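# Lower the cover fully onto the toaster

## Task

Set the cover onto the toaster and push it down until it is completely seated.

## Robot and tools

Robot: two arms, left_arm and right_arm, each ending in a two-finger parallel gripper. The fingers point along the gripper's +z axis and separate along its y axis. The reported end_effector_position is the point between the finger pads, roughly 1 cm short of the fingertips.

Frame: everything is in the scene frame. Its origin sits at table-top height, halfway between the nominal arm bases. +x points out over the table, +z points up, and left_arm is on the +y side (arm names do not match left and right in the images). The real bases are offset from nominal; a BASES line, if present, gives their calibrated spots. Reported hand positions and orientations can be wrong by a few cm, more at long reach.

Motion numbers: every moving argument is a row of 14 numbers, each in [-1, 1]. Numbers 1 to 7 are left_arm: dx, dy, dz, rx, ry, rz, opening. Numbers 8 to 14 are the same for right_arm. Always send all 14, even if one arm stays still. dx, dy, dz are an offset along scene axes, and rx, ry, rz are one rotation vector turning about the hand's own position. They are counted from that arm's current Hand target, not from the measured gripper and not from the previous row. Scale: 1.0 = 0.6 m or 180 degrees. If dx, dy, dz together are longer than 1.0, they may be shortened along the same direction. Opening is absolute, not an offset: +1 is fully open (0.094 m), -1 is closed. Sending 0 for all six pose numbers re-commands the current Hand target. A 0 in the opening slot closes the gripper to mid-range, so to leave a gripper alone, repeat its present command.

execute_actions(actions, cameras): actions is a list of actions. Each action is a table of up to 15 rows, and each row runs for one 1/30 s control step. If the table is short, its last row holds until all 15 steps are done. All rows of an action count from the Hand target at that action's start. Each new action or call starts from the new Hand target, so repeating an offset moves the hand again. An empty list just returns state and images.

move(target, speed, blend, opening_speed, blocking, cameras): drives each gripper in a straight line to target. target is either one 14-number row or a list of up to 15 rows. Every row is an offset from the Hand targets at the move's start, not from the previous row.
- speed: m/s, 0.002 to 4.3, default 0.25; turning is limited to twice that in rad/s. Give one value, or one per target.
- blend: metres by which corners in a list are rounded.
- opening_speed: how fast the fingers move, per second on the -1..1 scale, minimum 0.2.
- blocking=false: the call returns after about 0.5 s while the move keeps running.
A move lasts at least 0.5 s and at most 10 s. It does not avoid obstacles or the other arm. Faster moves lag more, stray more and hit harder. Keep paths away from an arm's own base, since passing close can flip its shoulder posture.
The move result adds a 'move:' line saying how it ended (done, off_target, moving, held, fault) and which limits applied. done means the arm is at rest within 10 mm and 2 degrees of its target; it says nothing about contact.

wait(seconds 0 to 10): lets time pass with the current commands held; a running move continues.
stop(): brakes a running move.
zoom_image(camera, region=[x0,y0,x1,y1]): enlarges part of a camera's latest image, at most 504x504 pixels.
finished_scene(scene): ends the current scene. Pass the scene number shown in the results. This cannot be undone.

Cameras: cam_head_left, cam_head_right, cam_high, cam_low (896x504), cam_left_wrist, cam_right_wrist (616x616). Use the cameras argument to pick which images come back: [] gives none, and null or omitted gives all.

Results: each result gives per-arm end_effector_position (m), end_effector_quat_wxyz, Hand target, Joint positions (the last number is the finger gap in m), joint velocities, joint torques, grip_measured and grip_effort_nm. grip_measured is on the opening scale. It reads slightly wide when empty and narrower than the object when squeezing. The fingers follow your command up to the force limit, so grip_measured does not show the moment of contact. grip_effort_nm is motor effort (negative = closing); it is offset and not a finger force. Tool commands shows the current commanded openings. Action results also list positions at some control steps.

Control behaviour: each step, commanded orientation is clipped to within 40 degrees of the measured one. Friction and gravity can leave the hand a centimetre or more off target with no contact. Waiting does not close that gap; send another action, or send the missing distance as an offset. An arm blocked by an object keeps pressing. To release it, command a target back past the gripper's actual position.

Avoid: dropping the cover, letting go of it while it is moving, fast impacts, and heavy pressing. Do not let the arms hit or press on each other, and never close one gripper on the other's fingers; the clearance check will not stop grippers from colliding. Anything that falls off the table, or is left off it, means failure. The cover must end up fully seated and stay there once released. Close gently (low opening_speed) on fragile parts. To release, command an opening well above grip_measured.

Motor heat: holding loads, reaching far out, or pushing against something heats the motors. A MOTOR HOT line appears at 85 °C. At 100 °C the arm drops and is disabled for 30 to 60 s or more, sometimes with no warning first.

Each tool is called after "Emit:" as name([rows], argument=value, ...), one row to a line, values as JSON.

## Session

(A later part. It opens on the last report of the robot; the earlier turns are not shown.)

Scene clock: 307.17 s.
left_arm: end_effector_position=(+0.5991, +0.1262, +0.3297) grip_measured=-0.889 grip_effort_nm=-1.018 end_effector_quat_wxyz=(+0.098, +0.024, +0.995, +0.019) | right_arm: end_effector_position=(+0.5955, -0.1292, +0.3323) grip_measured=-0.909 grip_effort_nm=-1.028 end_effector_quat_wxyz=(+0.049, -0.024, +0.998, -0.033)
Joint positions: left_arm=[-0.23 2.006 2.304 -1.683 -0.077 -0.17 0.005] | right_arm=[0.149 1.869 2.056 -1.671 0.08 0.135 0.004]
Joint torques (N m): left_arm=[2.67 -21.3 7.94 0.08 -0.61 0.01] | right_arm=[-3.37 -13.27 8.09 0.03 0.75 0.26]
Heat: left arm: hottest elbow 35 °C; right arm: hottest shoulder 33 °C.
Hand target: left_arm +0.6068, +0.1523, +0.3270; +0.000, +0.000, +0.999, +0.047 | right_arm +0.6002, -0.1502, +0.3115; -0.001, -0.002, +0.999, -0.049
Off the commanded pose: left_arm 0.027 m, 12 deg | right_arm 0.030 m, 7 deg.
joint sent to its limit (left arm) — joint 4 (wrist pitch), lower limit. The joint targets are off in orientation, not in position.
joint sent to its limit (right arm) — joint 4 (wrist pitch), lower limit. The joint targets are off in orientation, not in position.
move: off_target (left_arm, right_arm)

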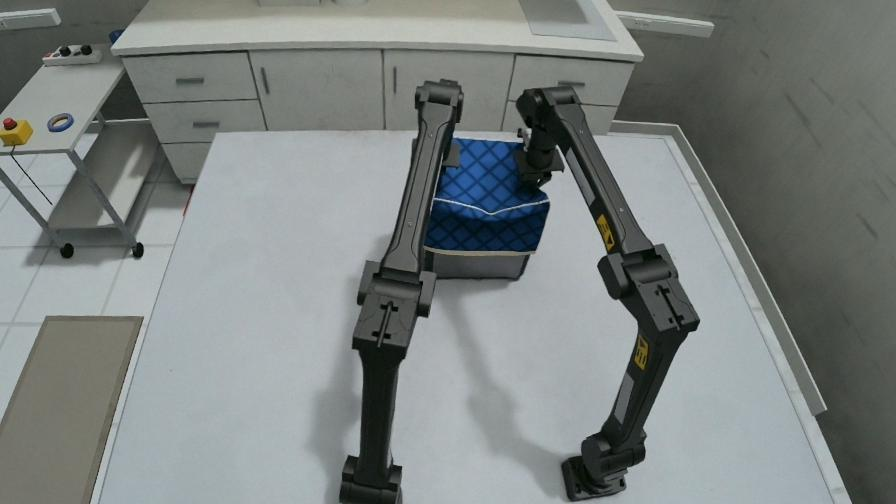

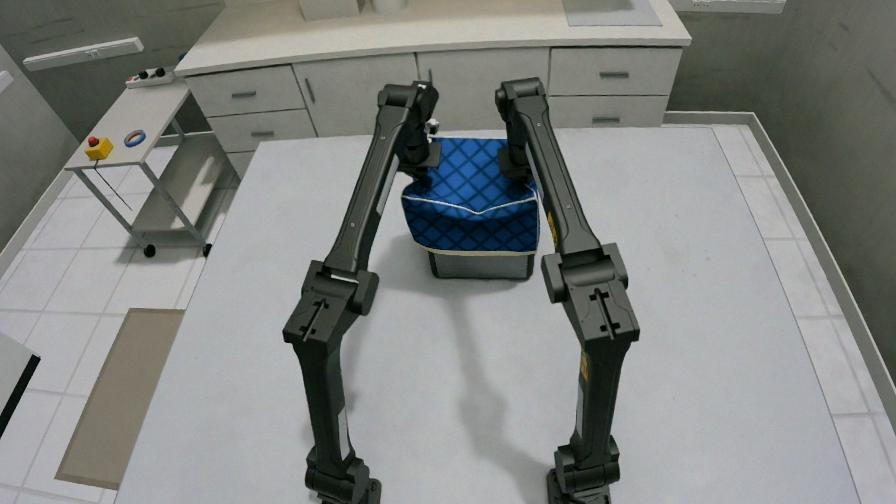

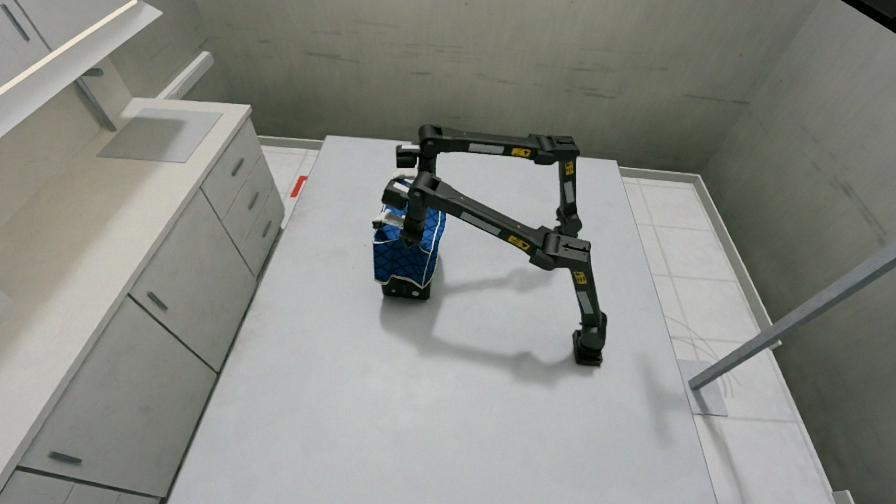

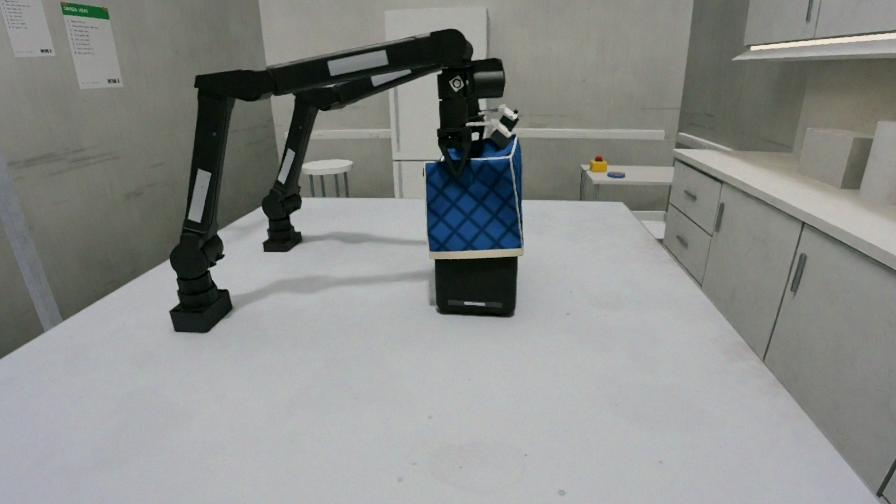

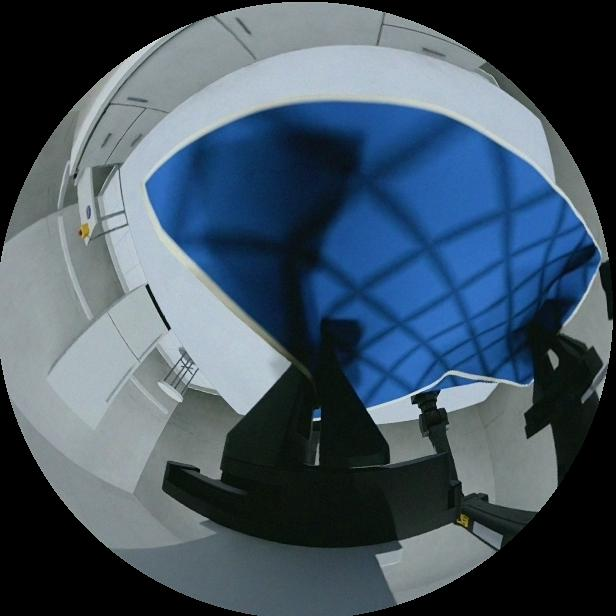

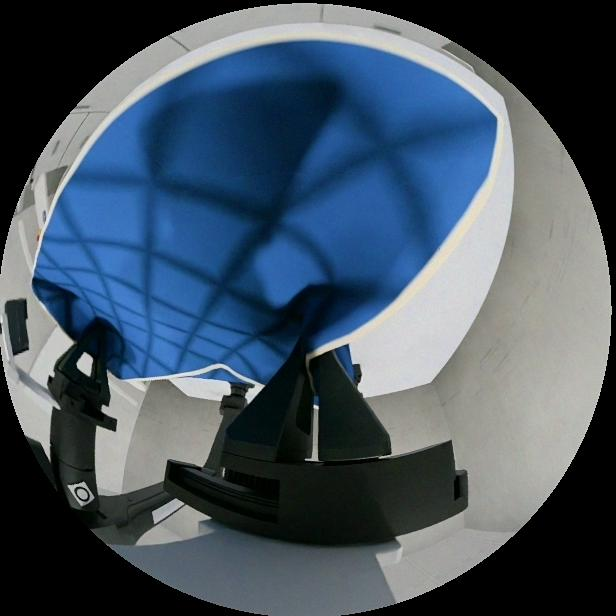

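Captured on all sides; lowering the rest of the way.

Emit:
move(target=[0,0,-0.11,0,0,0,-0.95,0,0,-0.09,0,0,0,-0.95], speed=0.08)

Emit:
zoom_image(camera="cam_high", region=[340, 130, 500, 320])

Scene clock: 312.10 s.
left_arm: end_effector_position=(+0.5949, +0.1271, +0.3057) grip_measured=-0.889 grip_effort_nm=-1.033 end_effector_quat_wxyz=(+0.072, +0.025, +0.997, +0.025) | right_arm: end_effector_position=(+0.5963, -0.1286, +0.2902) grip_measured=-0.909 grip_effort_nm=-1.043 end_effector_quat_wxyz=(+0.030, -0.023, +0.999, -0.035)
Joint positions: left_arm=[-0.23 2.016 2.26 -1.683 -0.077 -0.17 0.005] | right_arm=[0.149 1.885 1.969 -1.608 0.078 0.137 0.004]
Joint torques (N m): left_arm=[2.9 -17.2 6.11 0.08 -0.61 -0.06] | right_arm=[-3.37 -12.57 7.25 0.21 0.83 0.3]
Heat: left arm: hottest elbow 35 °C; right arm: hottest shoulder 34 °C.
Hand target: left_arm +0.6069, +0.1523, +0.2611; +0.000, +0.000, +0.999, +0.047 | right_arm +0.6001, -0.1502, +0.2577; -0.001, -0.002, +0.999, -0.049
Off the commanded pose: left_arm 0.053 m, 9 deg | right_arm 0.039 m, 5 deg.
joint sent to its limit (left arm) — joint 4 (wrist pitch), lower limit. The joint targets are off in orientation, not in position.
move: off_target (left_arm, right_arm)

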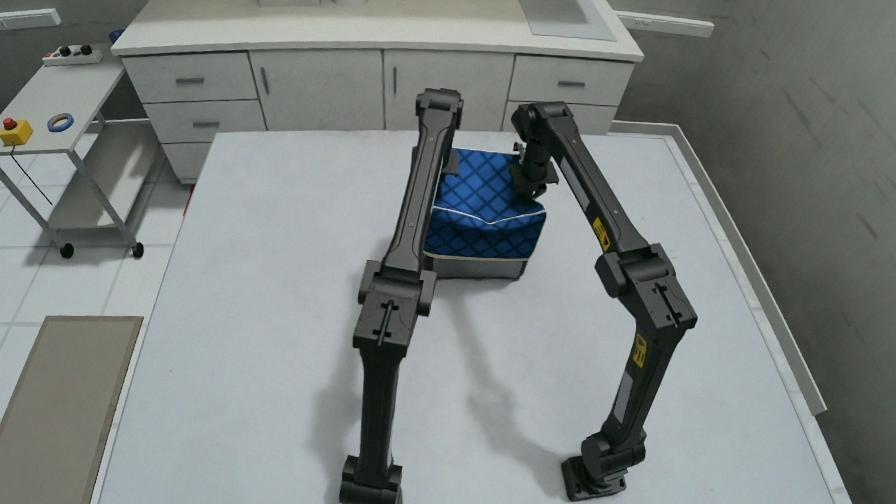

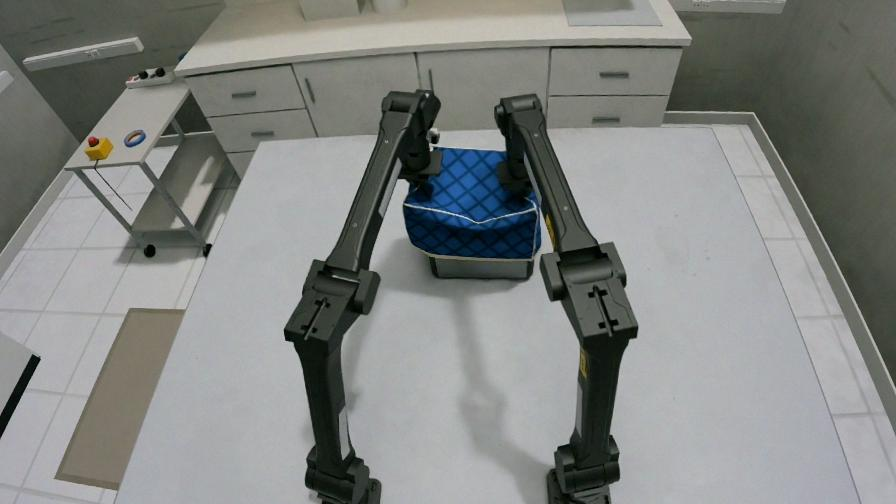

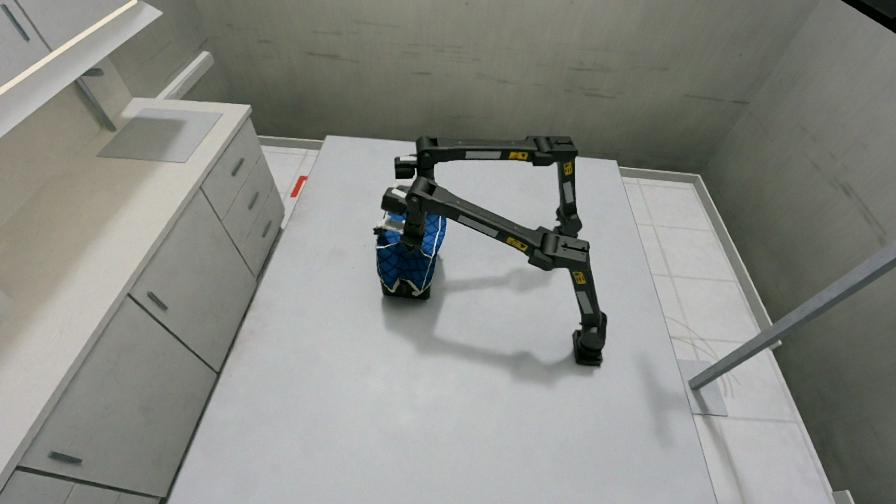

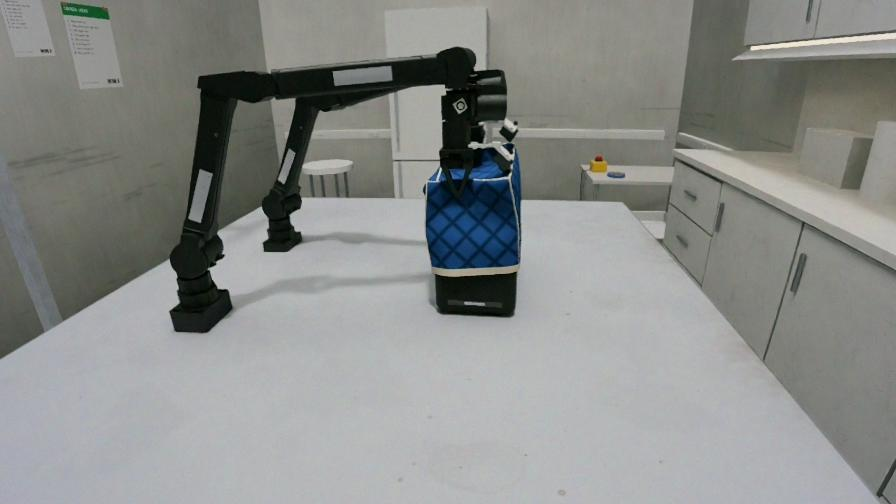

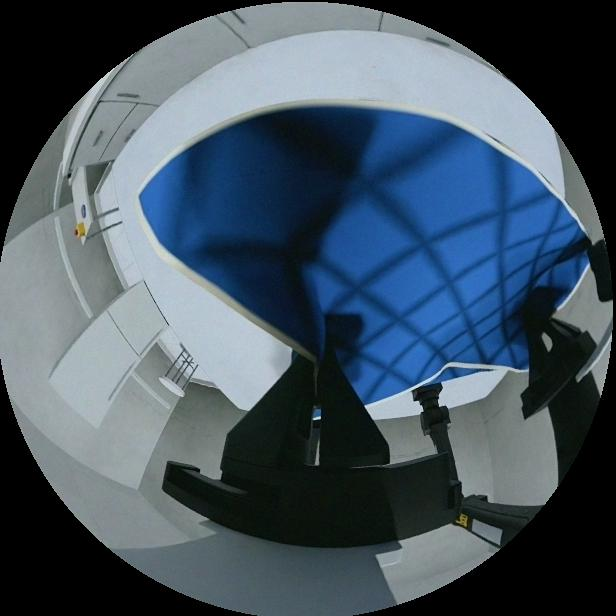

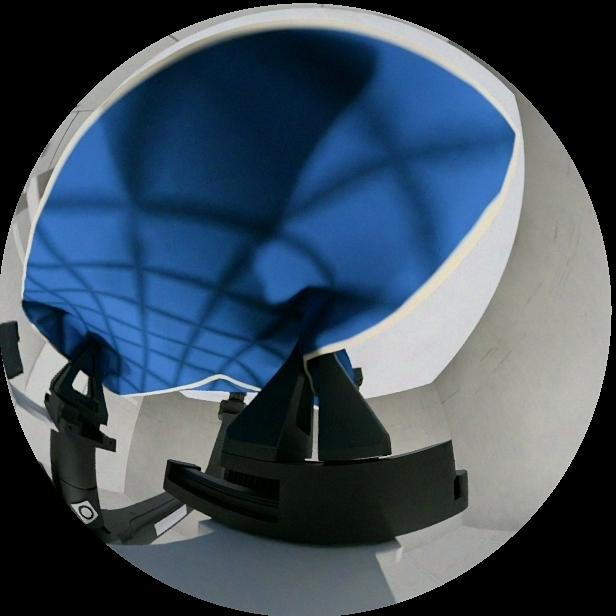

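Scaled by 2.653.

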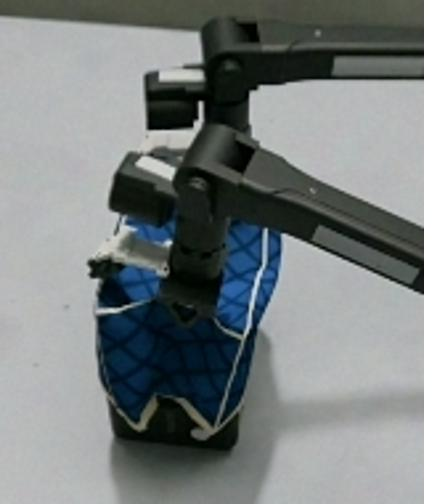

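Emit:
move([
  [0,0.05,0.09,0,0,0,-0.95,0,0.045,0,0,0,0,-0.95],
  [0,0.05,-0.05,0,0,0,-0.95,0,0.045,-0.04,0,0,0,-0.95],
], speed=0.08)

Emit:
zoom_image(camera="cam_high", region=[340, 130, 500, 320])

Scene clock: 319.63 s.
left_arm: end_effector_position=(+0.5972, +0.1428, +0.2650) grip_measured=-0.889 grip_effort_nm=-1.033 end_effector_quat_wxyz=(+0.033, +0.028, +0.999, +0.031) | right_arm: end_effector_position=(+0.5977, -0.1141, +0.2751) grip_measured=-0.909 grip_effort_nm=-1.033 end_effector_quat_wxyz=(+0.033, -0.018, +0.999, -0.035)
Joint positions: left_arm=[-0.205 2.055 2.22 -1.682 -0.072 -0.143 0.005] | right_arm=[0.173 1.89 1.937 -1.566 0.082 0.171 0.004]
Joint torques (N m): left_arm=[3.72 -19.19 6.48 -0.18 -0.83 0.06] | right_arm=[-1.85 -11.81 6.52 0.51 0.68 0.42]
Heat: left arm: hottest shoulder 34 °C; right arm: hottest shoulder 34 °C.
Hand target: left_arm +0.6068, +0.1821, +0.2311; +0.000, +0.000, +0.999, +0.047 | right_arm +0.6002, -0.1231, +0.2338; -0.001, -0.002, +0.999, -0.049
Off the commanded pose: left_arm 0.053 m, 5 deg | right_arm 0.042 m, 5 deg.
joint sent to its limit (left arm) — joint 4 (wrist pitch), lower limit. The joint targets still meet the commanded pose.
move: off_target (left_arm, right_arm)

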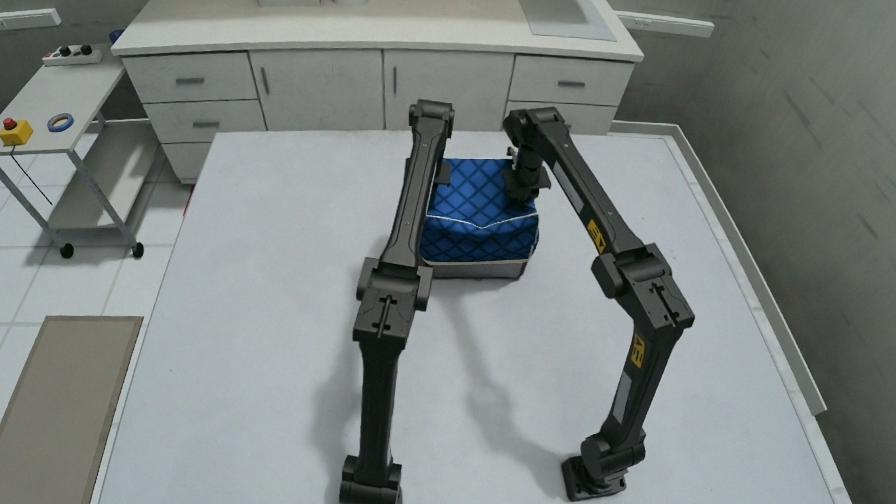

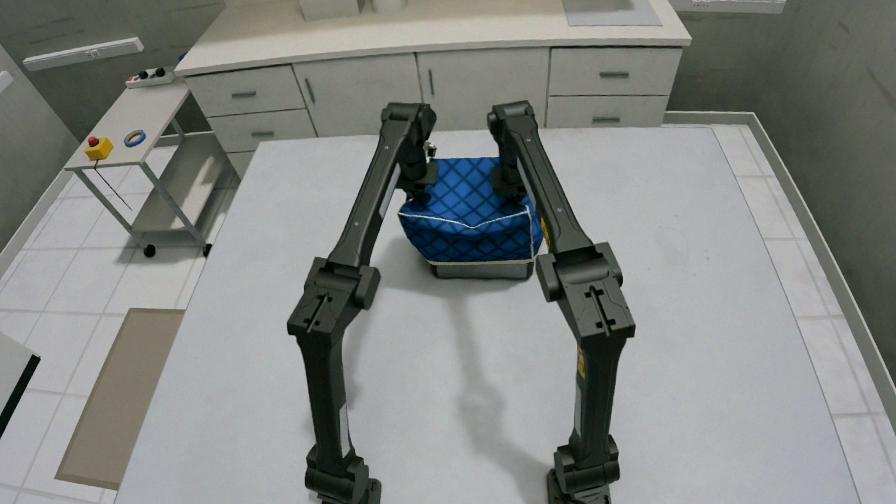

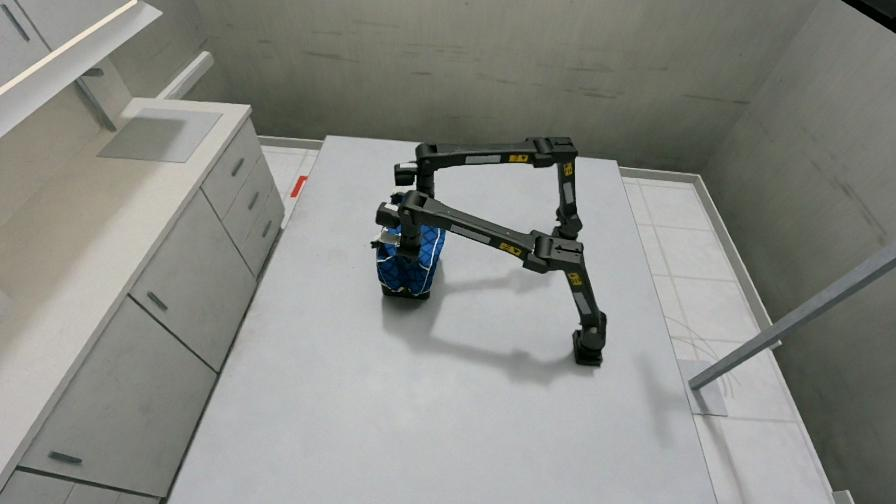

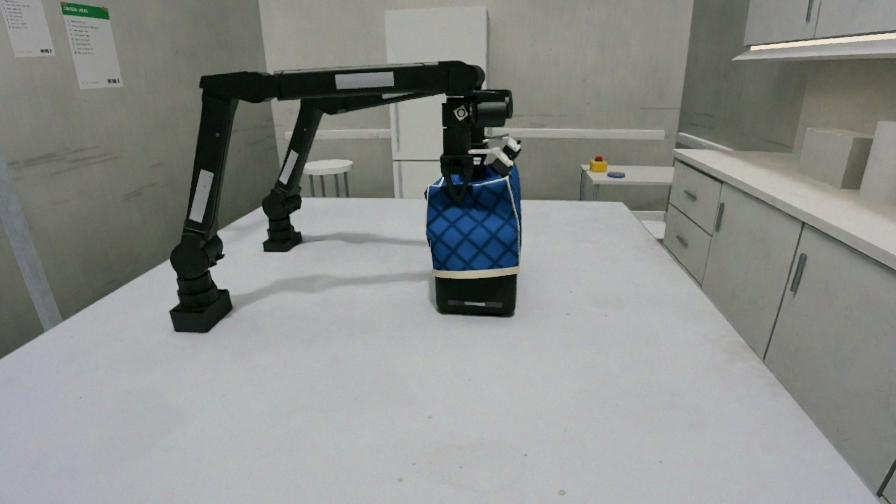

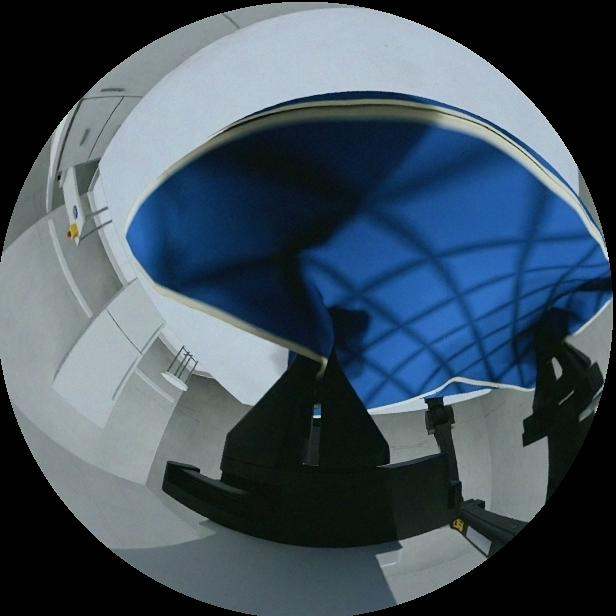

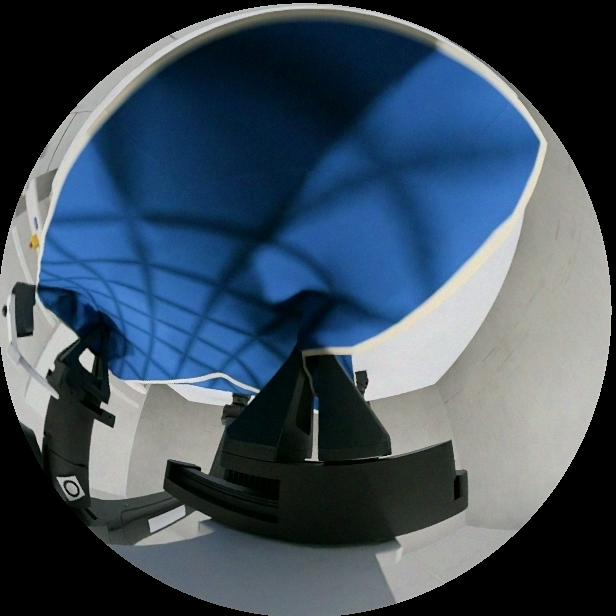

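Scaled by 2.653.

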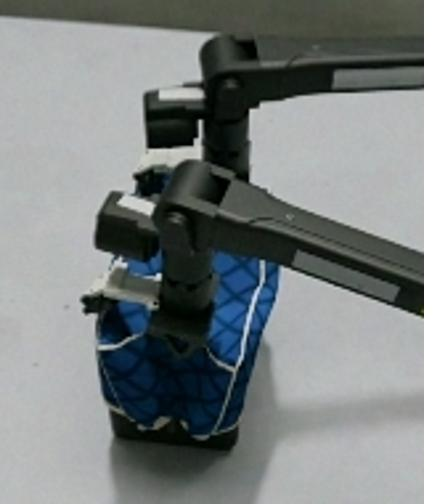

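Emit:
move(target=[0,-0.01,-0.07,0,0,0,-0.95,0,-0.025,-0.08,0,0,0,-0.95], speed=0.08)

Emit:
zoom_image(camera="cam_high", region=[340, 130, 500, 320])

Scene clock: 323.93 s.
left_arm: end_effector_position=(+0.6021, +0.1423, +0.2500) grip_measured=-0.889 grip_effort_nm=-1.028 end_effector_quat_wxyz=(+0.053, +0.027, +0.998, +0.029) | right_arm: end_effector_position=(+0.6006, -0.1138, +0.2475) grip_measured=-0.909 grip_effort_nm=-1.028 end_effector_quat_wxyz=(+0.052, -0.018, +0.998, -0.033)
Joint positions: left_arm=[-0.205 2.028 2.135 -1.582 -0.075 -0.143 0.005] | right_arm=[0.173 1.87 1.834 -1.444 0.084 0.171 0.004]
Joint torques (N m): left_arm=[3.6 -16.91 4.44 0.21 -0.65 -0.08] | right_arm=[-3.84 -10.52 4.79 0.59 0.53 0.14]
Heat: left arm: hottest elbow 34 °C; right arm: hottest shoulder 34 °C.
Hand target: left_arm +0.6068, +0.1762, +0.1891; +0.000, +0.000, +0.999, +0.047 | right_arm +0.6001, -0.1381, +0.1856; -0.001, -0.002, +0.999, -0.049
Off the commanded pose: left_arm 0.070 m, 7 deg | right_arm 0.066 m, 7 deg.
move: off_target (left_arm, right_arm)

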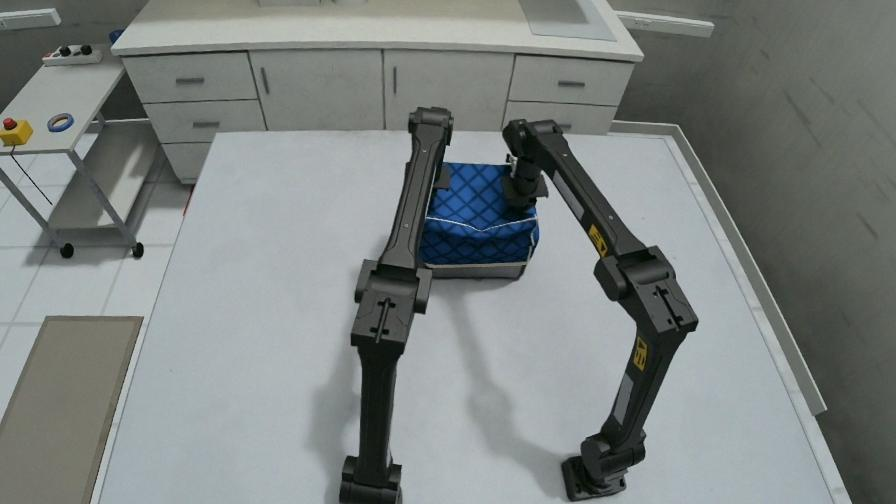

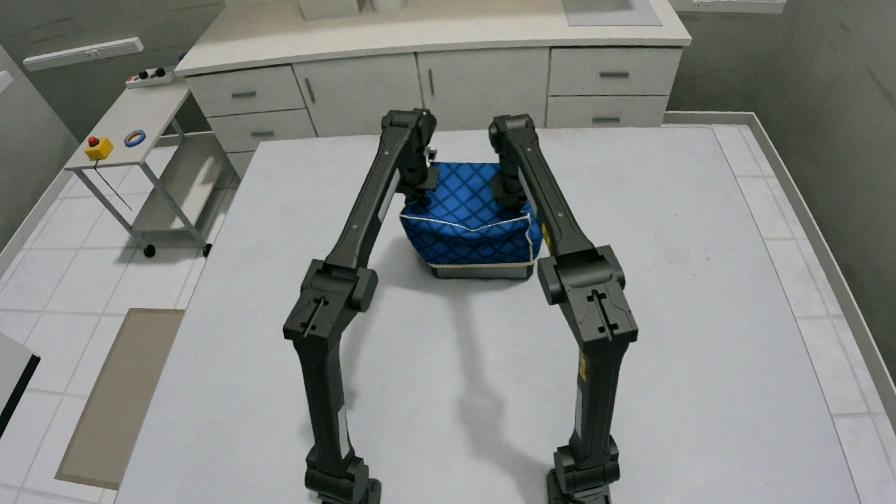

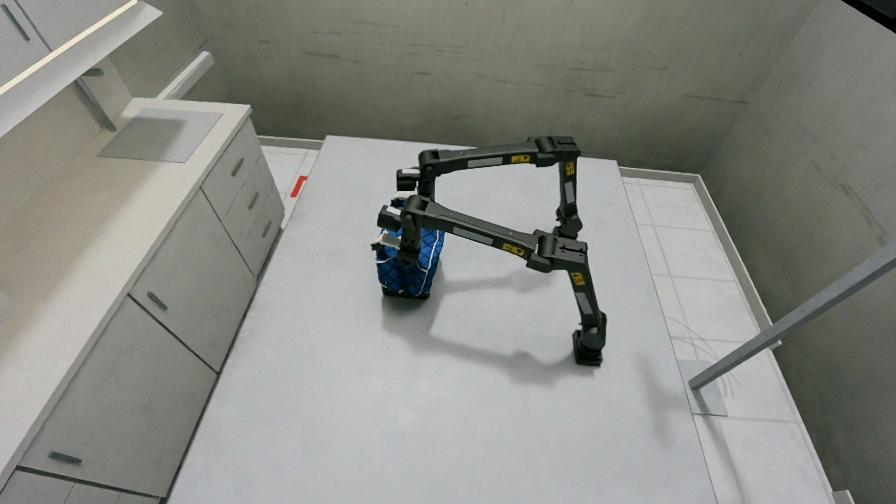

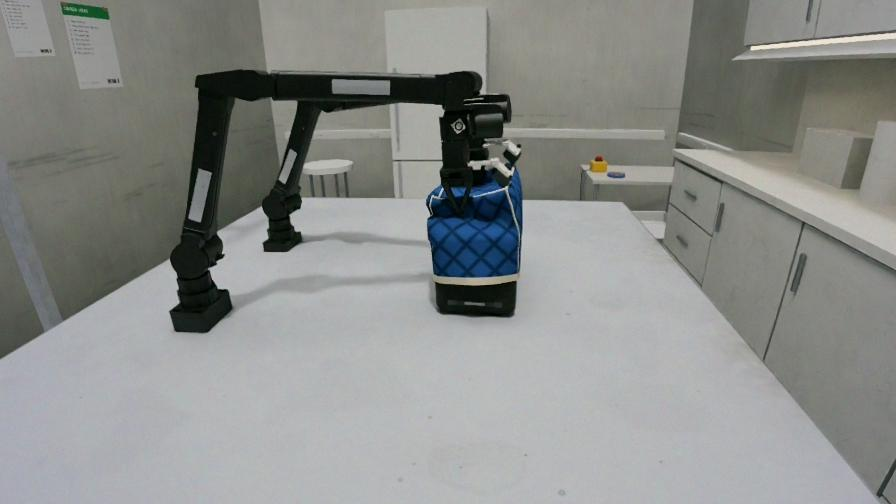

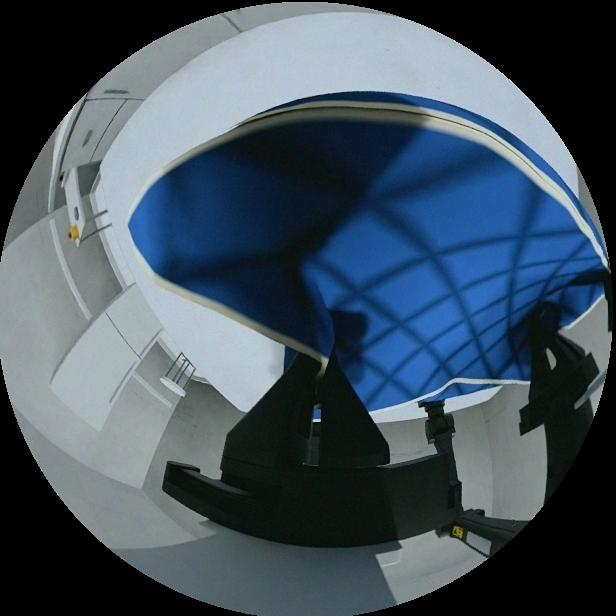

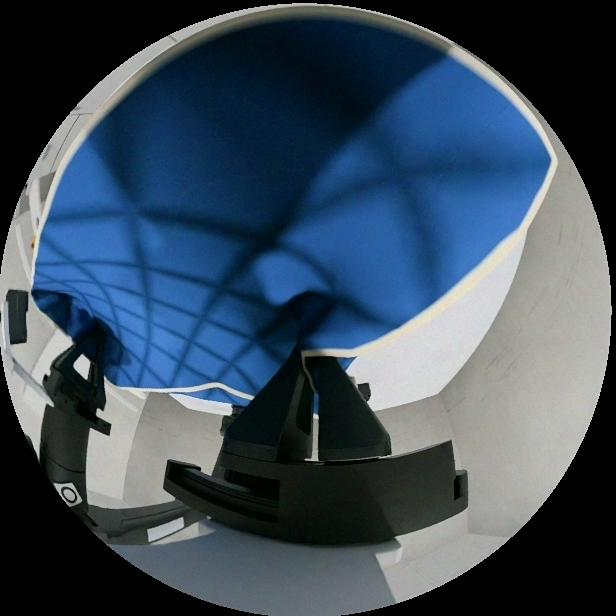

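Scaled by 2.653.

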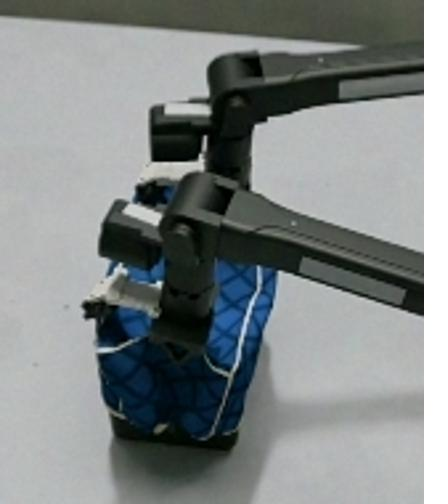

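Emit:
move([
  [0,-0.03,0.06,0,0,0,-0.95,0,0.02,0.06,0,0,0,-0.95],
  [0,-0.03,0.06,0,0,0,0.3,0,0.02,0.06,0,0,0,0.3],
  [0,-0.03,0.21,0,0,0,0.3,0,0.02,0.21,0,0,0,0.3],
], speed=0.1)

Scene clock: 331.97 s.
left_arm: end_effector_position=(+0.6009, +0.1489, +0.2838) grip_measured=+0.298 grip_effort_nm=0.090 end_effector_quat_wxyz=(+0.053, +0.012, +0.998, +0.037) | right_arm: end_effector_position=(+0.5879, -0.1205, +0.2884) grip_measured=+0.298 grip_effort_nm=0.095 end_effector_quat_wxyz=(+0.004, -0.015, +0.999, -0.047)
Joint positions: left_arm=[-0.199 2.043 2.248 -1.685 -0.091 -0.166 0.061] | right_arm=[0.17 1.906 1.996 -1.671 0.094 0.177 0.061]
Joint torques (N m): left_arm=[0.73 -25 10.44 -0.02 -0.22 0.05] | right_arm=[-1.79 -15.5 14.23 -0.13 0.26 0.21]
Heat: left arm: hottest shoulder 34 °C; right arm: hottest shoulder 34 °C.
Hand target: left_arm +0.6068, +0.1582, +0.3151; +0.000, +0.000, +0.999, +0.047 | right_arm +0.6001, -0.1262, +0.3118; -0.001, -0.002, +0.999, -0.049
Off the commanded pose: left_arm 0.033 m, 6 deg | right_arm 0.027 m, 2 deg.
joint sent to its limit (left arm) — joint 4 (wrist pitch), lower limit. The joint targets are off in orientation, not in position.
joint sent to its limit (right arm) — joint 4 (wrist pitch), lower limit. The joint targets are off in orientation, not in position.
move: off_target (left_arm, right_arm); target 2's new opening was sent with left_arm's hand 0.037 m and 5 deg from that target

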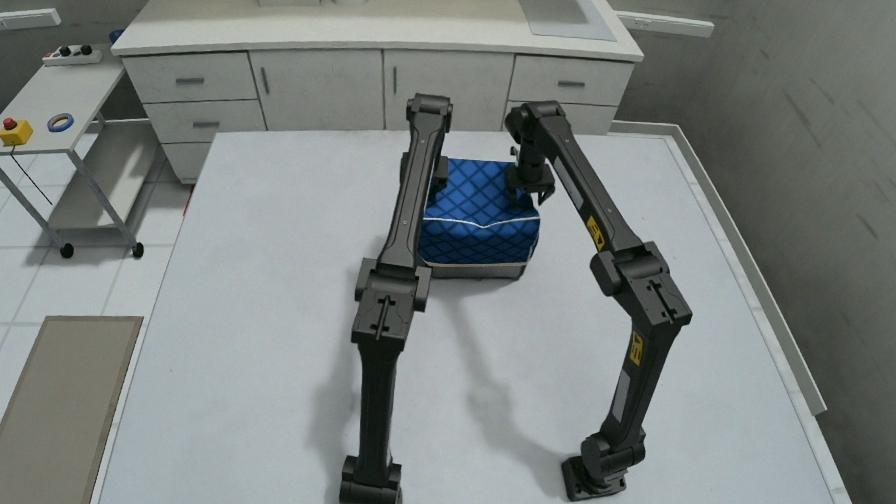

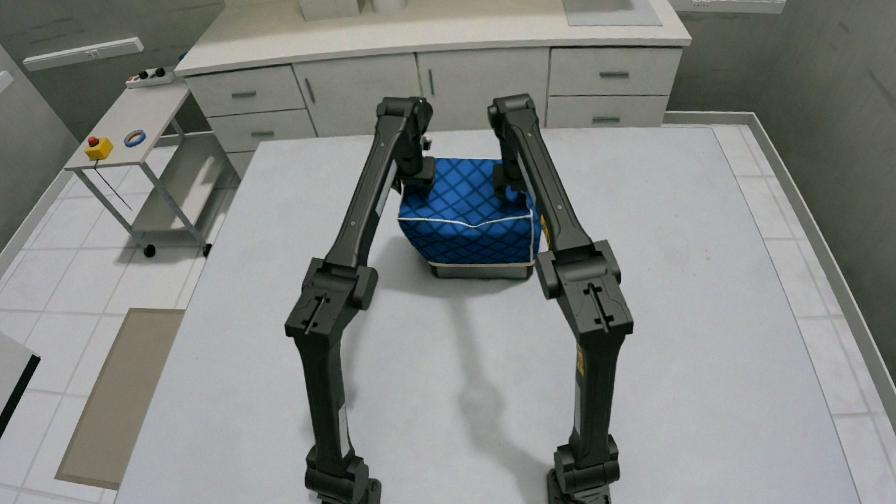

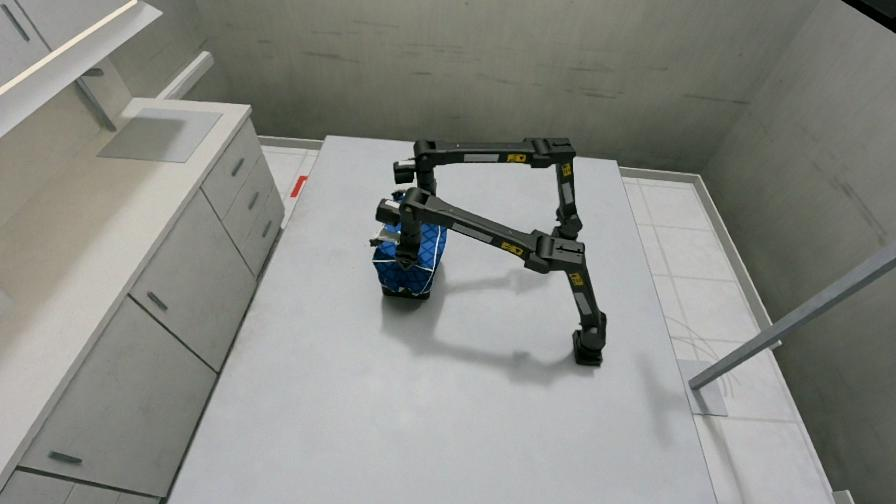

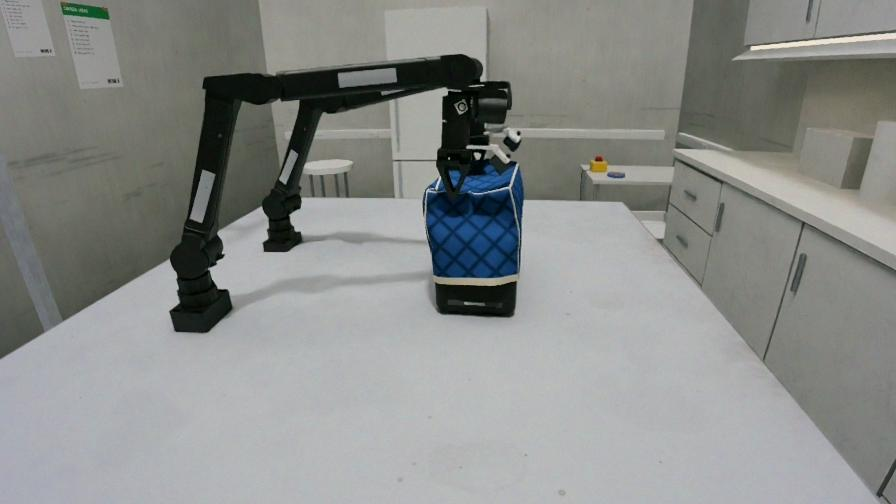

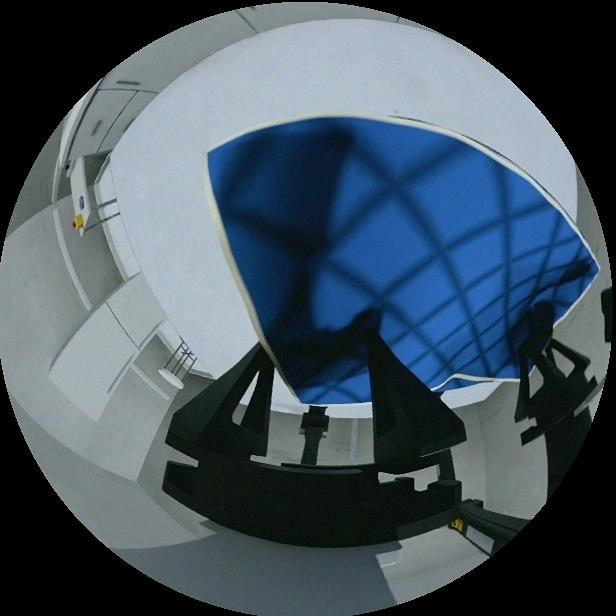

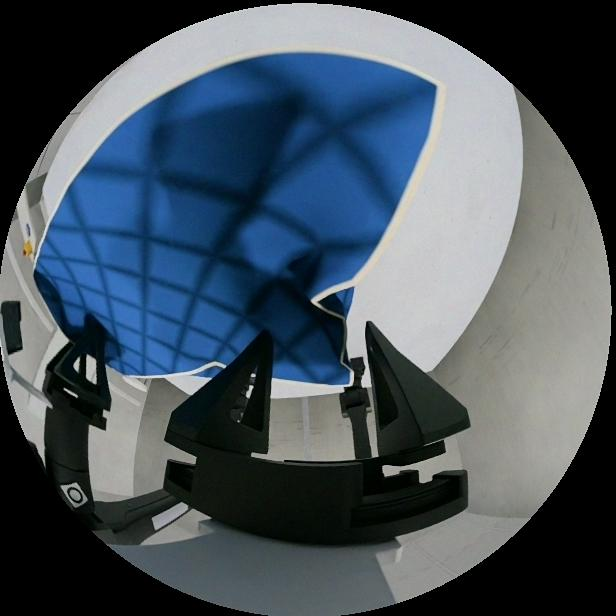

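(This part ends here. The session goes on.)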